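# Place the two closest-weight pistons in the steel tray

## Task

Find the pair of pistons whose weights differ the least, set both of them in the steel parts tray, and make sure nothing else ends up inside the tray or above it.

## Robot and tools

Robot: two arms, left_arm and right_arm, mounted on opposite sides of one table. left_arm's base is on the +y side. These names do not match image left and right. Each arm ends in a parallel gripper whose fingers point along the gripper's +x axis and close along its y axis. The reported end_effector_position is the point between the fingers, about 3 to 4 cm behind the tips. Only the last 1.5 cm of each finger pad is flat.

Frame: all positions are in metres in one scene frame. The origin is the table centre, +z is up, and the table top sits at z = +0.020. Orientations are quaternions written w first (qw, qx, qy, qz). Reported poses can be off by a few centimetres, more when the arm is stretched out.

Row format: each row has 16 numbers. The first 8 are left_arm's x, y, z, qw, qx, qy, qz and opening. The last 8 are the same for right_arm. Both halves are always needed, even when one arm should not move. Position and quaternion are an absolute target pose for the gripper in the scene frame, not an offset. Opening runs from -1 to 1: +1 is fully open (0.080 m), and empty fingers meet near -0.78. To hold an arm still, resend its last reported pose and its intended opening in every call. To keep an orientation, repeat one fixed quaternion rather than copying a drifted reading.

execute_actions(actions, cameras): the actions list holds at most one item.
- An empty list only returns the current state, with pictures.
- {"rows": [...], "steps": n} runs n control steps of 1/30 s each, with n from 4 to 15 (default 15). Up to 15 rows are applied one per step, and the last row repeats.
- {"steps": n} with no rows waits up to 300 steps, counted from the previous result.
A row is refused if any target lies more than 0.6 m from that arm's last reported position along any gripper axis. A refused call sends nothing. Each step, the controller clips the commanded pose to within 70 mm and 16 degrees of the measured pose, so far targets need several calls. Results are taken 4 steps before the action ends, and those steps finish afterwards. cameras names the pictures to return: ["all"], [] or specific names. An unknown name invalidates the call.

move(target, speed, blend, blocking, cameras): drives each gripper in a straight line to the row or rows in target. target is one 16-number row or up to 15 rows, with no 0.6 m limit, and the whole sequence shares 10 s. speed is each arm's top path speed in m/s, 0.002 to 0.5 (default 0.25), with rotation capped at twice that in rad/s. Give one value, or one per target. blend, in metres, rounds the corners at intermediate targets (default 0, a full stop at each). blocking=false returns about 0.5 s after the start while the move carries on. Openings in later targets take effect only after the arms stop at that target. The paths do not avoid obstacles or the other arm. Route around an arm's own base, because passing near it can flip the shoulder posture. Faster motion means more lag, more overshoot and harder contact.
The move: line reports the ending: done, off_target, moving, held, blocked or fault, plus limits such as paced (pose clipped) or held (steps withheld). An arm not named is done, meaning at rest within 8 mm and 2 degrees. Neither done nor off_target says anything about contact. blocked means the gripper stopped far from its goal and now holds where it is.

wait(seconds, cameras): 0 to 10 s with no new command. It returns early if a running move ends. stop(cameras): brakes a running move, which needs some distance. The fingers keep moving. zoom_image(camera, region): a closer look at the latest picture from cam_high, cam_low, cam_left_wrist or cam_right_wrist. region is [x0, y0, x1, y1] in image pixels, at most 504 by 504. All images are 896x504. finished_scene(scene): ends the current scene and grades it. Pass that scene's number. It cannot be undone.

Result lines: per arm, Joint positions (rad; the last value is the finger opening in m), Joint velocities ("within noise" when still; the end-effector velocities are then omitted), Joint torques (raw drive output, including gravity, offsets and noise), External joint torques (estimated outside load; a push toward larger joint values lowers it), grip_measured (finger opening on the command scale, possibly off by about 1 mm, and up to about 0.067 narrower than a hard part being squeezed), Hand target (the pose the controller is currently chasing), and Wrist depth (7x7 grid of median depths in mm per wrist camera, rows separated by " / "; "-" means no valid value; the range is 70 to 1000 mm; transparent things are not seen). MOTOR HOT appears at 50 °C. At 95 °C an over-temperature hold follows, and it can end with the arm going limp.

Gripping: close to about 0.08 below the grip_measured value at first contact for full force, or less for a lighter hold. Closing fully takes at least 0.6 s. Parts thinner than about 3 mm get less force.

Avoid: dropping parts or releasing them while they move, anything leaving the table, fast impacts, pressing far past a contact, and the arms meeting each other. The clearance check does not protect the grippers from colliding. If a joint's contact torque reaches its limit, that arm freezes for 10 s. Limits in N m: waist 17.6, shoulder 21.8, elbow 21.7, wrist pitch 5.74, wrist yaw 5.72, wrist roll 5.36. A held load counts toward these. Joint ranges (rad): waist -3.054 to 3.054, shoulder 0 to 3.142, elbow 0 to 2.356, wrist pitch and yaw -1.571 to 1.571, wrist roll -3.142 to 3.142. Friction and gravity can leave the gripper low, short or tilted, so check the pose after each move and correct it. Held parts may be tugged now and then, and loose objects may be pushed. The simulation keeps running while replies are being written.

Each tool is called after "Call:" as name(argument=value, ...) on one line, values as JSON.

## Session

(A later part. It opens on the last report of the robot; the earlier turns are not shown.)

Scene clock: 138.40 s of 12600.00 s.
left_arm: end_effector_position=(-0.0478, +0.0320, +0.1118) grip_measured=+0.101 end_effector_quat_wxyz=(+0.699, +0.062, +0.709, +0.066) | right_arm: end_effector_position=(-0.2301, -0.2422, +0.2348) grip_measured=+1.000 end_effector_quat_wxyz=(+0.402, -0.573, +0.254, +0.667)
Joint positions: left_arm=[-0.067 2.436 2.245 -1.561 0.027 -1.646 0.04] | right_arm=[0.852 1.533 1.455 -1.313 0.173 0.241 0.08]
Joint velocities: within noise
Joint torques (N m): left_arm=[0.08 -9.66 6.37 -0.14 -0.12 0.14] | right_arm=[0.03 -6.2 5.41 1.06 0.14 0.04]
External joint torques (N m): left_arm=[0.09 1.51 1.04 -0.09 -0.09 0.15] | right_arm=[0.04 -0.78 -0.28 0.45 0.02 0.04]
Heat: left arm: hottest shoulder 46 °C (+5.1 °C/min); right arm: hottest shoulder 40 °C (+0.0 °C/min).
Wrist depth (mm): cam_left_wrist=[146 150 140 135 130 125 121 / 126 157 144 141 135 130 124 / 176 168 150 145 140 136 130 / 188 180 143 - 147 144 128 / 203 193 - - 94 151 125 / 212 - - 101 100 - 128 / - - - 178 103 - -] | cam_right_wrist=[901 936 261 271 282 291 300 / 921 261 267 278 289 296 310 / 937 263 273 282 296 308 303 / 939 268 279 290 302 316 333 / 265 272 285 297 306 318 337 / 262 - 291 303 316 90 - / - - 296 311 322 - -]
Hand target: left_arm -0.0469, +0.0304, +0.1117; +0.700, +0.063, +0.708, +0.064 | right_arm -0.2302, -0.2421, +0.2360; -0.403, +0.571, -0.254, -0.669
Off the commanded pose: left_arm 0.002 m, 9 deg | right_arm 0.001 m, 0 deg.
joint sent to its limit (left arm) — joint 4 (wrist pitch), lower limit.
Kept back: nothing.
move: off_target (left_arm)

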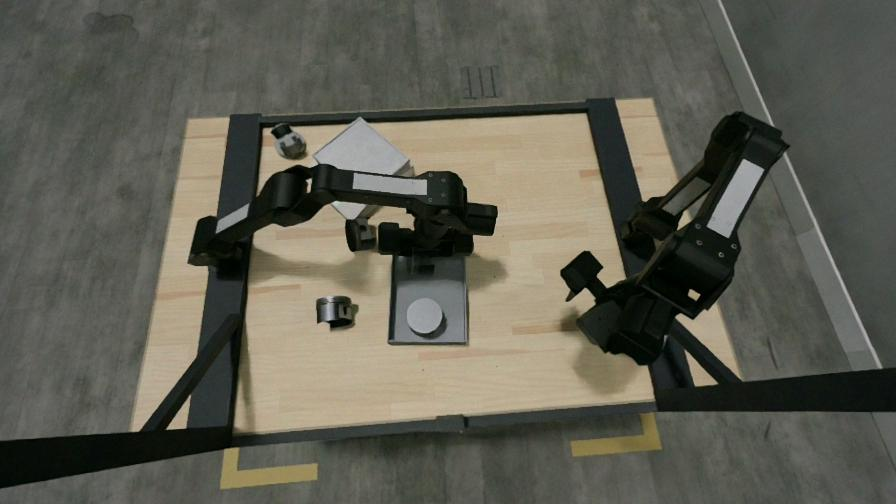

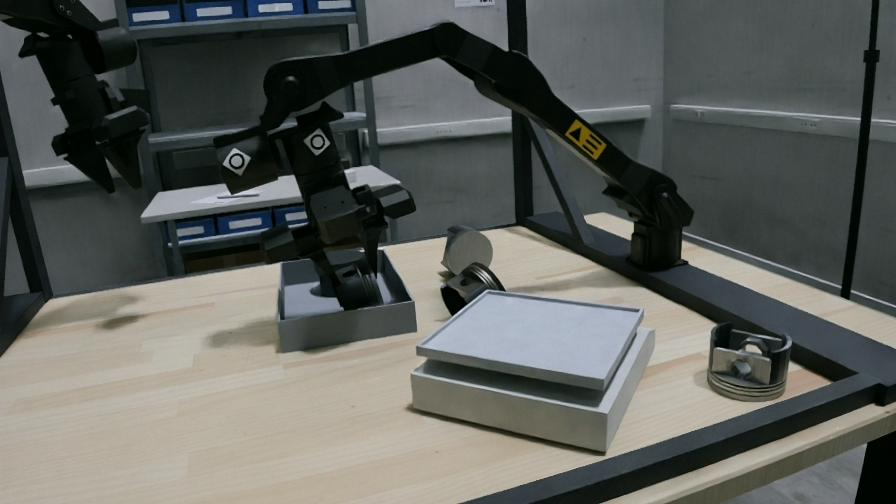

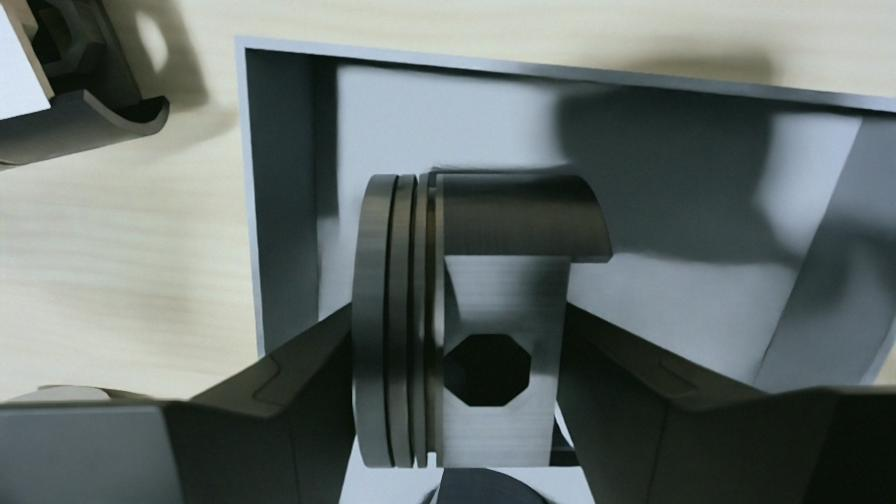

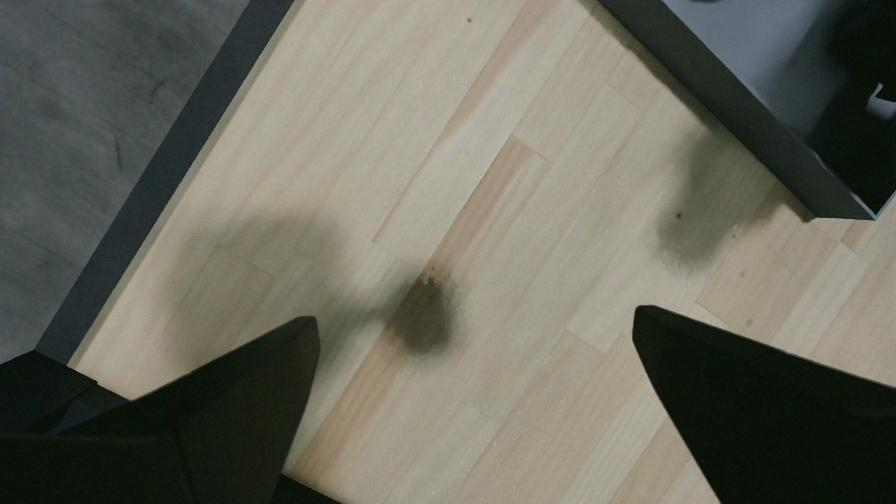

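Call:
move(target=[[-0.05, 0.035, 0.17, 0.699, 0.062, 0.709, 0.066, 0.0, -0.2302, -0.2421, 0.2360, 0.403, -0.571, 0.254, 0.669, 1],[-0.062, 0.022, 0.165, 0.5757, 0.5757, 0.4106, -0.4106, 0.0, -0.2302, -0.2421, 0.2360, 0.403, -0.571, 0.254, 0.669, 1],[-0.062, 0.022, 0.11, 0.5757, 0.5757, 0.4106, -0.4106, 0.0, -0.2302, -0.2421, 0.2360, 0.403, -0.571, 0.254, 0.669, 1]], speed=[0.15,0.4,0.1], blend=[0.01,0.01,0])

Call:
zoom_image(camera="cam_low", region=[260, 200, 500, 360])

Scene clock: 142.97 s of 12600.00 s.
left_arm: end_effector_position=(-0.0619, +0.0207, +0.1124) grip_measured=+0.101 end_effector_quat_wxyz=(+0.578, +0.570, +0.413, -0.413) | right_arm: end_effector_position=(-0.2301, -0.2422, +0.2348) grip_measured=+1.000 end_effector_quat_wxyz=(+0.402, -0.573, +0.254, +0.667)
Joint positions: left_arm=[-0.211 2.35 2.079 -1.366 -0.317 -0.235 0.04] | right_arm=[0.852 1.533 1.455 -1.313 0.173 0.241 0.08]
Joint velocities: within noise
Joint torques (N m): left_arm=[-0.31 -9.88 4.69 0.32 -0.46 0.13] | right_arm=[-0.05 -5.98 5.28 0.97 0.12 0.03]
External joint torques (N m): left_arm=[-0.29 1.17 -0.95 0.08 -0.25 0.15] | right_arm=[-0.05 -0.61 -0.39 0.36 0.01 0.03]
Heat: left arm: hottest shoulder 47 °C (+5.0 °C/min); right arm: hottest shoulder 40 °C (+0.0 °C/min).
Wrist depth (mm): cam_left_wrist=[176 165 126 136 126 118 113 / 188 174 147 143 134 125 117 / 202 186 139 146 138 131 123 / 219 199 142 - 144 138 128 / 222 215 - - 94 144 125 / 209 - - 101 100 - - / - - - 153 103 - -] | cam_right_wrist=[898 928 263 270 282 289 301 / 924 261 267 277 287 295 308 / 923 262 275 284 295 308 305 / 945 267 279 288 303 316 330 / 265 271 285 295 308 318 338 / 262 - 292 302 315 90 - / - - 296 309 324 - -]
Hand target: left_arm -0.0620, +0.0220, +0.1100; +0.576, +0.576, +0.411, -0.411 | right_arm -0.2302, -0.2421, +0.2360; -0.403, +0.571, -0.254, -0.669
Off the commanded pose: left_arm 0.003 m, 1 deg | right_arm 0.001 m, 0 deg.
Kept back: nothing.
move: done

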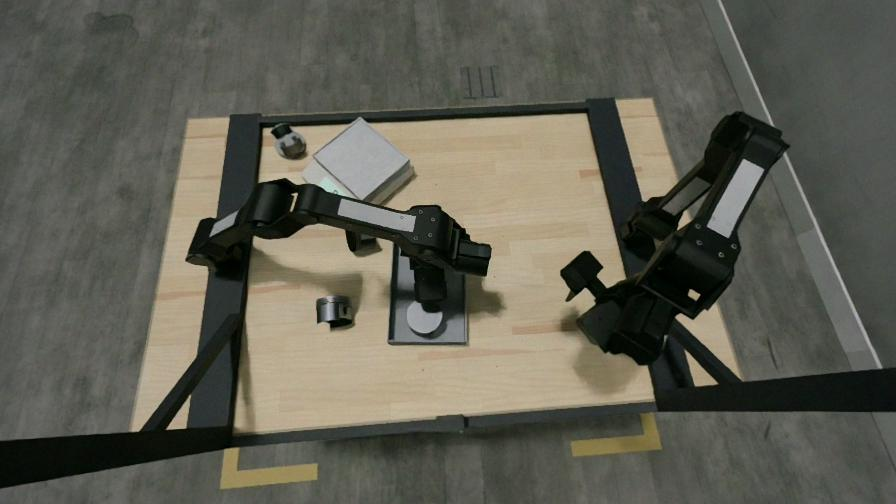

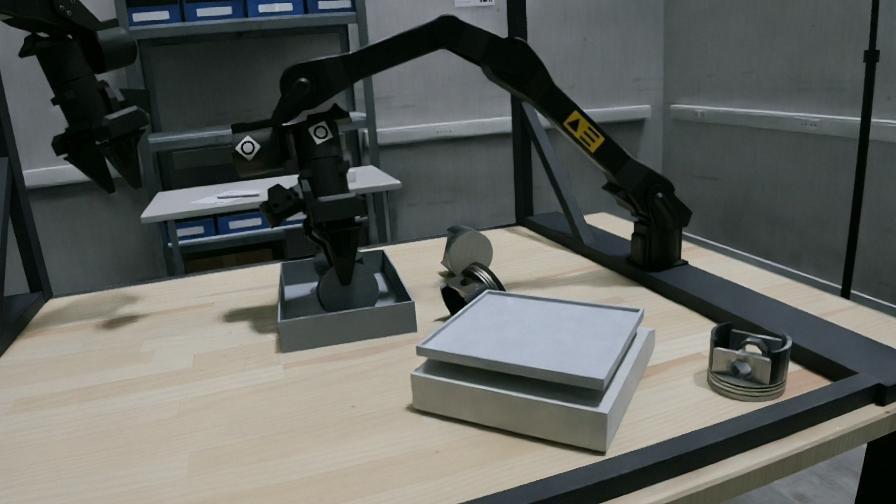

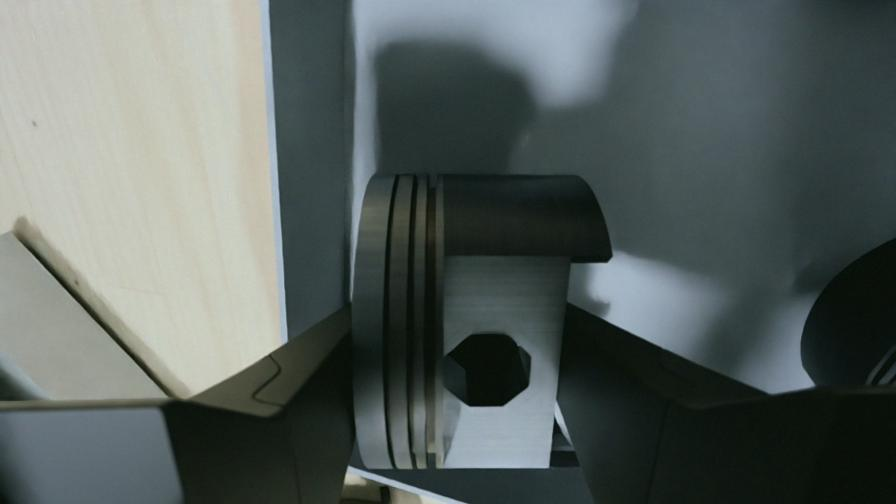

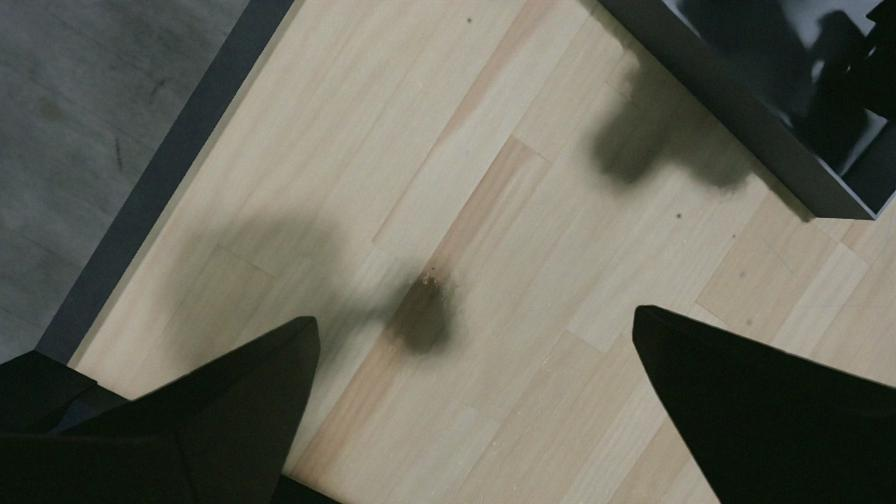

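Scaled by 2.100.

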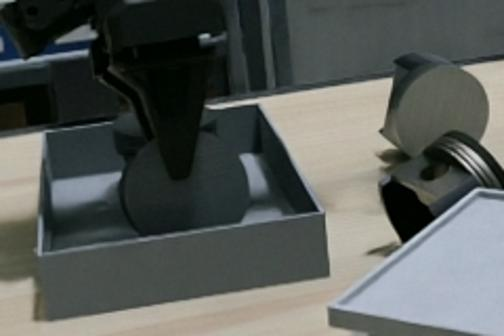

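Call:
move(target=[-0.062, 0.022, 0.0985, 0.5757, 0.5757, 0.4106, -0.4106, 0.0, -0.2302, -0.2421, 0.2360, 0.403, -0.571, 0.254, 0.669, 1], speed=0.06, cameras=["cam_low"])

Call:
zoom_image(camera="cam_low", region=[270, 220, 430, 360])

Scene clock: 143.90 s of 12600.00 s.
left_arm: end_effector_position=(-0.0623, +0.0200, +0.1032) grip_measured=+0.101 end_effector_quat_wxyz=(+0.579, +0.569, +0.412, -0.414) | right_arm: end_effector_position=(-0.2301, -0.2422, +0.2348) grip_measured=+1.000 end_effector_quat_wxyz=(+0.402, -0.573, +0.254, +0.667)
Joint positions: left_arm=[-0.212 2.35 2.043 -1.324 -0.318 -0.235 0.04] | right_arm=[0.852 1.533 1.455 -1.313 0.173 0.241 0.08]
Joint velocities: within noise
Joint torques (N m): left_arm=[-0.22 -9.5 4.33 0.39 -0.43 0.13] | right_arm=[0.07 -6.13 5.34 1 0.13 0.06]
External joint torques (N m): left_arm=[-0.22 1.67 -1.36 0.14 -0.21 0.14] | right_arm=[0.09 -0.74 -0.33 0.39 0.02 0.06]
Heat: left arm: hottest shoulder 47 °C (+5.0 °C/min); right arm: hottest shoulder 40 °C (+0.0 °C/min).
Wrist depth (mm): cam_left_wrist=[166 155 132 130 120 113 106 / 177 165 140 137 128 117 110 / 190 177 140 139 130 125 115 / 205 190 137 - 135 131 120 / 218 204 - - 94 138 125 / 210 - - 101 100 - 112 / - - - 153 103 - -] | cam_right_wrist=[896 924 262 272 280 291 301 / 932 261 268 278 290 296 305 / 940 262 273 283 297 307 304 / 939 268 278 289 302 315 332 / 265 271 285 295 308 318 338 / 262 - 291 303 314 90 - / - - 296 309 324 - -]
Hand target: left_arm -0.0619, +0.0220, +0.0985; +0.576, +0.576, +0.411, -0.411 | right_arm -0.2302, -0.2421, +0.2360; -0.403, +0.571, -0.254, -0.669
Off the commanded pose: left_arm 0.005 m, 1 deg | right_arm 0.001 m, 0 deg.
Kept back: nothing.
move: done
Images, in order (width x height): cam_low 896x504.

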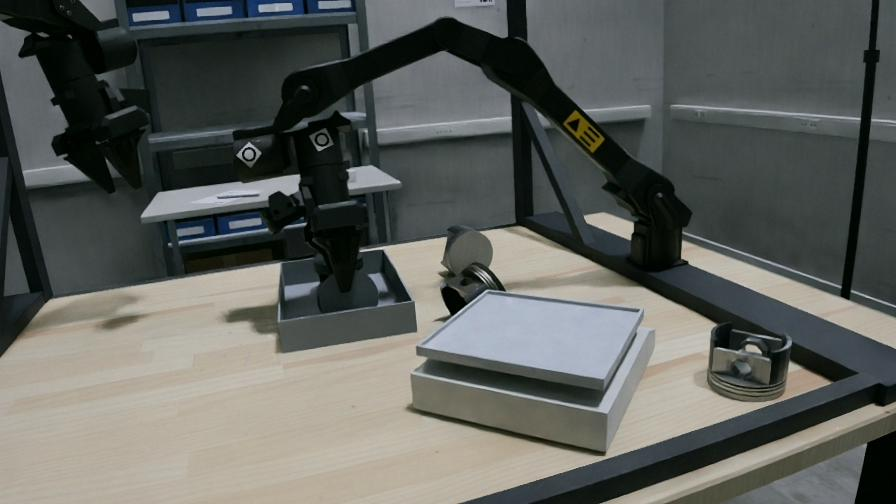

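Scaled by 3.150.

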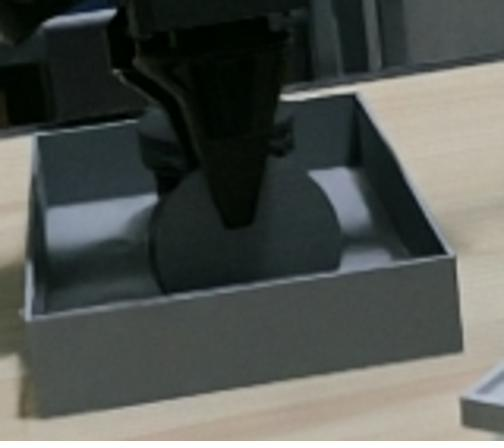

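Call:
move(target=[-0.062, 0.022, 0.094, 0.5757, 0.5757, 0.4106, -0.4106, 0.0, -0.2302, -0.2421, 0.2360, 0.403, -0.571, 0.254, 0.669, 1], speed=0.04, cameras=[])

Scene clock: 144.83 s of 12600.00 s.
left_arm: end_effector_position=(-0.0627, +0.0202, +0.1012) grip_measured=+0.101 end_effector_quat_wxyz=(+0.580, +0.570, +0.409, -0.414) | right_arm: end_effector_position=(-0.2301, -0.2422, +0.2348) grip_measured=+1.000 end_effector_quat_wxyz=(+0.402, -0.573, +0.254, +0.667)
Joint positions: left_arm=[-0.214 2.35 2.034 -1.315 -0.323 -0.235 0.04] | right_arm=[0.852 1.533 1.455 -1.313 0.173 0.241 0.08]
Joint velocities: within noise
Joint torques (N m): left_arm=[-0.01 -9.27 3.65 0.92 -0.23 0.12] | right_arm=[0.13 -6.05 5.3 1.03 0.11 0.05]
External joint torques (N m): left_arm=[-0.1 1.86 -2.01 0.67 0 0.14] | right_arm=[0.14 -0.57 -0.45 0.4 0 0.04]
Heat: left arm: hottest shoulder 47 °C (+5.0 °C/min); right arm: hottest shoulder 40 °C (+0.0 °C/min).
Wrist depth (mm): cam_left_wrist=[167 156 132 131 120 113 106 / 178 166 141 137 127 117 110 / 192 177 140 139 129 123 115 / 206 190 138 - 135 131 121 / 220 204 - - 94 138 124 / 210 - - 101 99 - 112 / - - - 153 103 - -] | cam_right_wrist=[911 927 261 271 281 290 300 / 925 262 266 277 288 297 306 / 938 264 272 282 296 308 305 / 944 267 277 288 302 317 330 / 265 271 286 294 307 317 339 / 262 - 292 302 314 90 - / - - 296 308 324 - -]
Hand target: left_arm -0.0620, +0.0221, +0.0940; +0.576, +0.576, +0.411, -0.411 | right_arm -0.2302, -0.2421, +0.2360; -0.403, +0.571, -0.254, -0.669
Off the commanded pose: left_arm 0.007 m, 1 deg | right_arm 0.001 m, 0 deg.
Kept back: nothing.
move: done
No camera images: "cameras" was empty.

Call:
move(target=[[-0.062, 0.022, 0.0965, 0.5757, 0.5757, 0.4106, -0.4106, 0.0, -0.2302, -0.2421, 0.2360, 0.403, -0.571, 0.254, 0.669, 1],[-0.062, 0.022, 0.0965, 0.5757, 0.5757, 0.4106, -0.4106, 0.55, -0.2302, -0.2421, 0.2360, 0.403, -0.571, 0.254, 0.669, 1],[-0.078, 0.022, 0.143, 0.5757, 0.5757, 0.4106, -0.4106, 0.55, -0.2302, -0.2421, 0.2360, 0.403, -0.571, 0.254, 0.669, 1]], speed=[0.04,0.04,0.08])

Call:
zoom_image(camera="cam_low", region=[270, 220, 430, 360])

Scene clock: 147.43 s of 12600.00 s.
left_arm: end_effector_position=(-0.0761, +0.0231, +0.1472) grip_measured=+0.547 end_effector_quat_wxyz=(+0.577, +0.574, +0.409, -0.412) | right_arm: end_effector_position=(-0.2301, -0.2422, +0.2348) grip_measured=+1.000 end_effector_quat_wxyz=(+0.402, -0.573, +0.254, +0.667)
Joint positions: left_arm=[-0.245 2.369 2.249 -1.529 -0.323 -0.263 0.06] | right_arm=[0.852 1.533 1.455 -1.313 0.173 0.241 0.08]
Joint velocities: within noise
Joint torques (N m): left_arm=[-0.26 -8.49 6.37 0.17 -0.14 -0.15] | right_arm=[0.01 -6.11 5.36 1.01 0.11 0.04]
External joint torques (N m): left_arm=[-0.34 2.75 0.75 -0.04 0.09 -0.14] | right_arm=[0.01 -0.69 -0.34 0.39 0 0.04]
Heat: left arm: hottest shoulder 47 °C (+5.0 °C/min); right arm: hottest shoulder 40 °C (+0.0 °C/min).
Wrist depth (mm): cam_left_wrist=[221 204 172 171 159 150 138 / 236 217 191 180 167 157 145 / 253 231 195 131 170 164 150 / 253 249 221 130 183 172 123 / 239 259 214 144 151 179 121 / - - 211 204 193 - - / - - 214 246 231 - -] | cam_right_wrist=[903 920 262 272 282 291 299 / 922 262 267 278 290 295 306 / 940 262 273 283 294 307 306 / 952 268 278 289 302 316 330 / 265 271 285 296 307 319 341 / 262 - 292 303 315 90 - / - - 296 310 324 - -]
Hand target: left_arm -0.0779, +0.0221, +0.1430; +0.576, +0.576, +0.411, -0.411 | right_arm -0.2302, -0.2421, +0.2360; -0.403, +0.571, -0.254, -0.669
Off the commanded pose: left_arm 0.005 m, 0 deg | right_arm 0.001 m, 0 deg.
Kept back: nothing.
move: done

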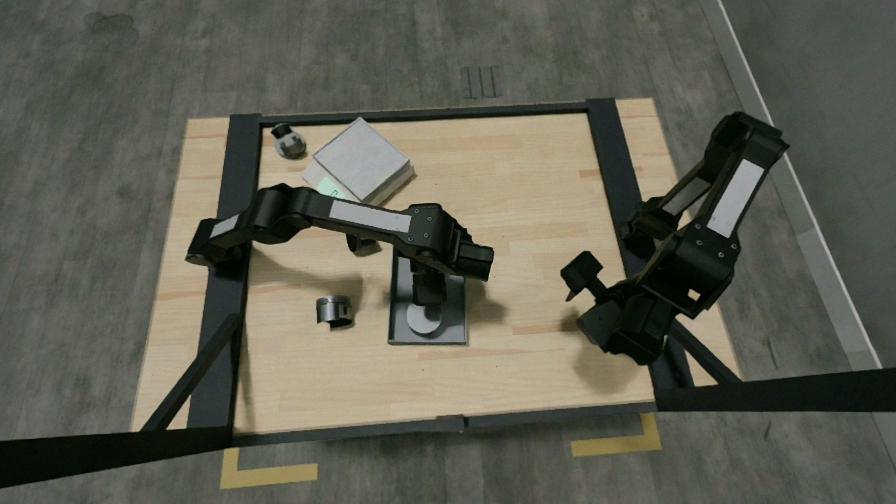

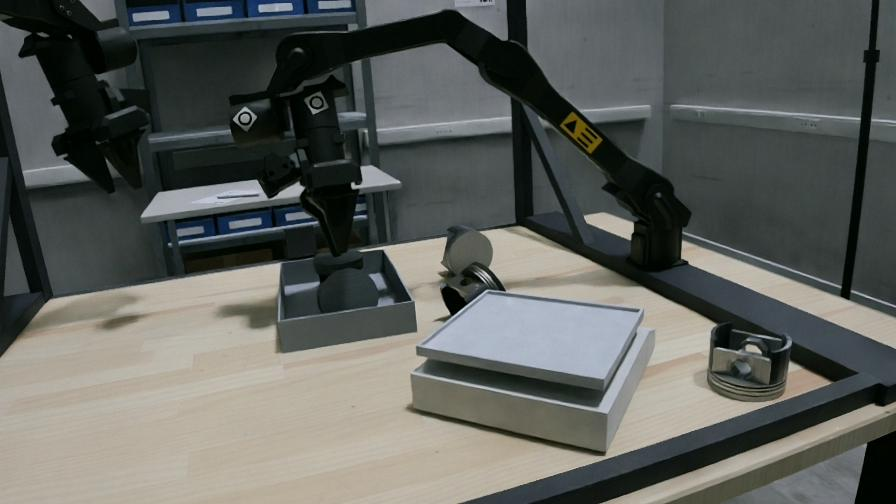

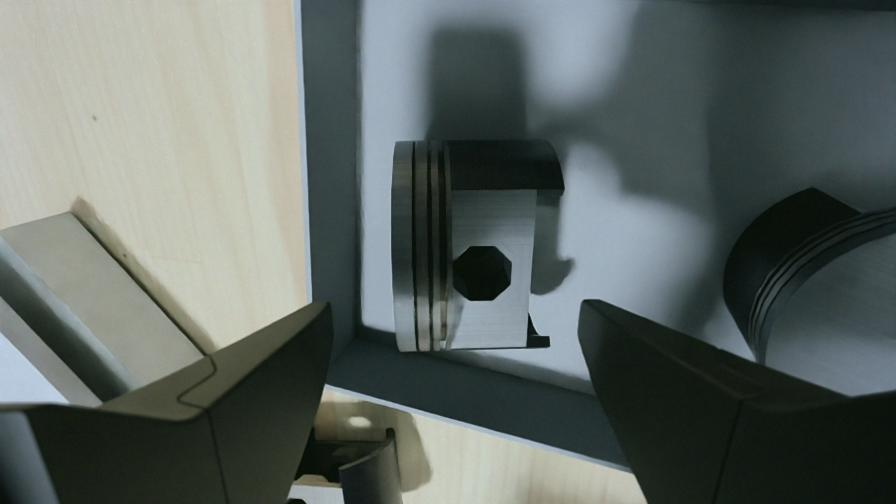

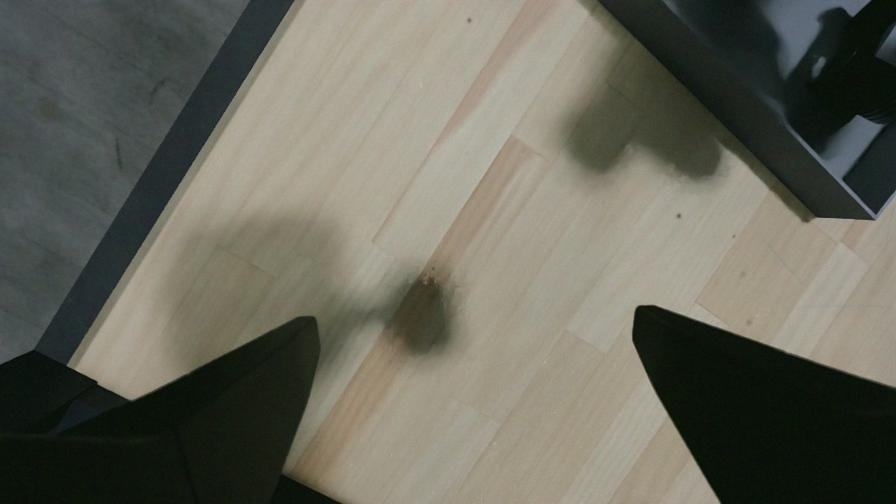

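Scaled by 3.150.

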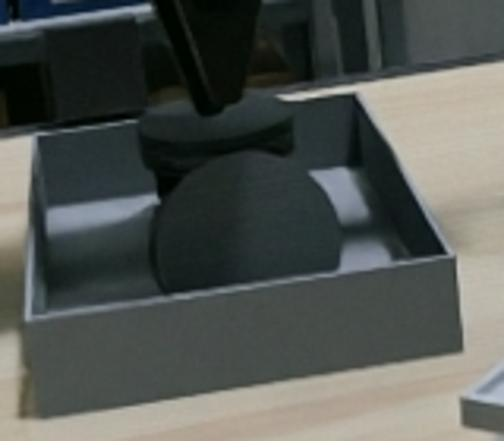

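Call:
move(target=[-0.07, 0.18, 0.24, 0.5, 0.5, 0.5, -0.5, 0.55, -0.2302, -0.2421, 0.2360, 0.403, -0.571, 0.254, 0.669, 1], speed=0.3)

Scene clock: 148.90 s of 12600.00 s.
left_arm: end_effector_position=(-0.0712, +0.1780, +0.2416) grip_measured=+0.547 end_effector_quat_wxyz=(+0.502, +0.498, +0.498, -0.502) | right_arm: end_effector_position=(-0.2301, -0.2422, +0.2348) grip_measured=+1.000 end_effector_quat_wxyz=(+0.402, -0.573, +0.254, +0.667)
Joint positions: left_arm=[-0.198 1.662 1.639 -1.54 -0.003 -0.204 0.06] | right_arm=[0.852 1.533 1.455 -1.313 0.173 0.241 0.08]
Joint velocities: within noise
Joint torques (N m): left_arm=[0.32 -5.95 4.32 0.32 0.11 0.15] | right_arm=[0.03 -6.18 5.34 1.02 0.13 0.03]
External joint torques (N m): left_arm=[0.27 0.38 -1.33 -0.05 0.13 0.15] | right_arm=[0.01 -0.77 -0.37 0.39 0.02 0.02]
Heat: left arm: hottest shoulder 47 °C (+5.0 °C/min); right arm: hottest shoulder 40 °C (+0.0 °C/min).
Wrist depth (mm): cam_left_wrist=[248 254 257 259 258 257 268 / 229 264 267 273 274 278 281 / 219 240 238 288 290 296 300 / 255 295 301 305 240 312 314 / 280 311 315 324 241 329 336 / - - 341 346 342 - 354 / - - 360 363 365 - -] | cam_right_wrist=[909 911 262 272 282 290 300 / 915 262 268 277 289 295 306 / 928 263 274 283 295 307 304 / 946 269 278 288 303 317 330 / 266 272 284 296 306 317 339 / 263 - 292 301 317 90 - / - - 298 311 323 - -]
Hand target: left_arm -0.0701, +0.1800, +0.2400; +0.500, +0.500, +0.500, -0.500 | right_arm -0.2302, -0.2421, +0.2360; -0.403, +0.571, -0.254, -0.669
Off the commanded pose: left_arm 0.003 m, 0 deg | right_arm 0.001 m, 0 deg.
Kept back: nothing.
move: done

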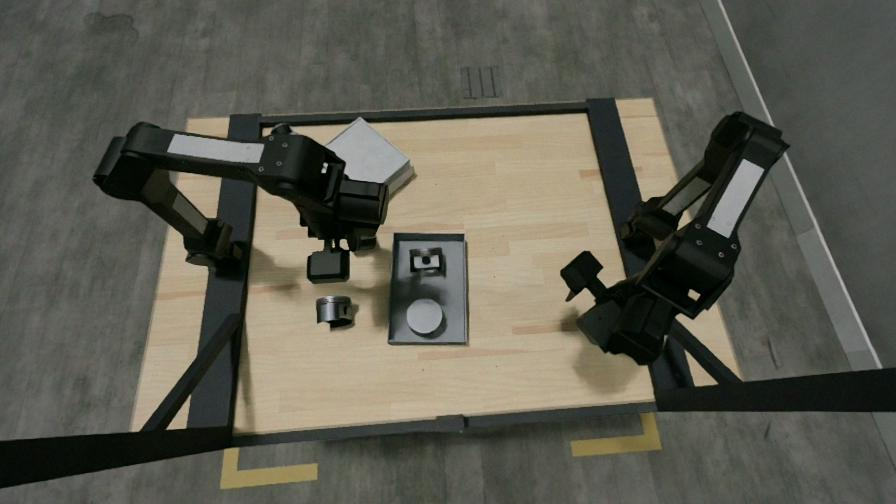

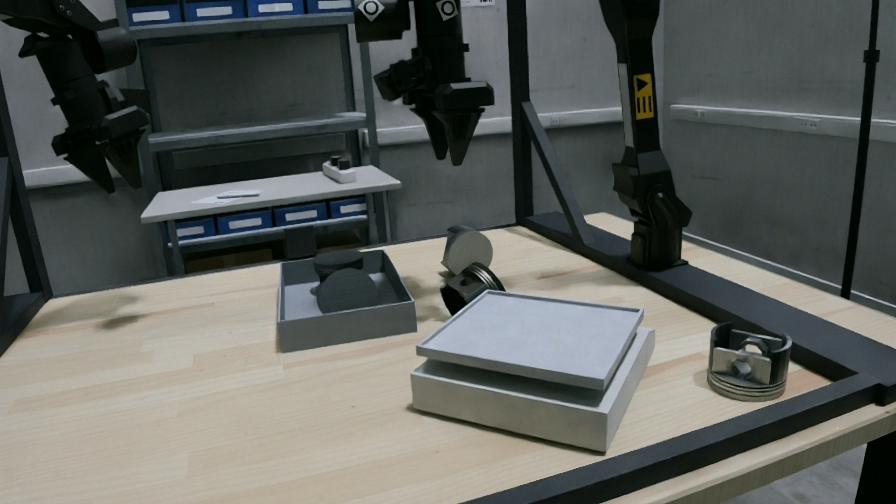

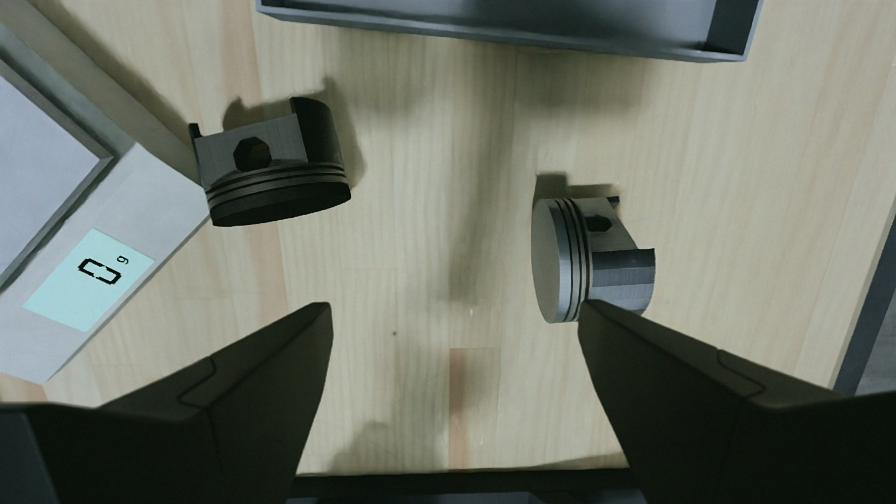

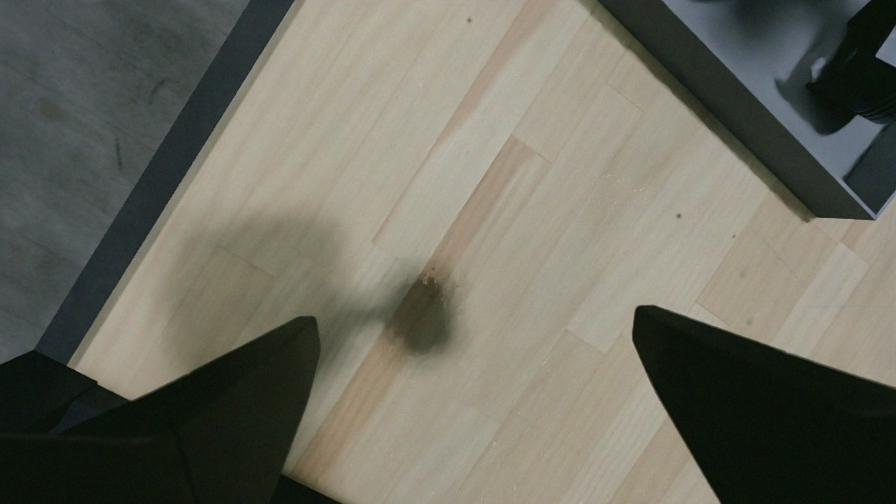

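Call:
finished_scene(scene=1)

The scene is finished: the task was done.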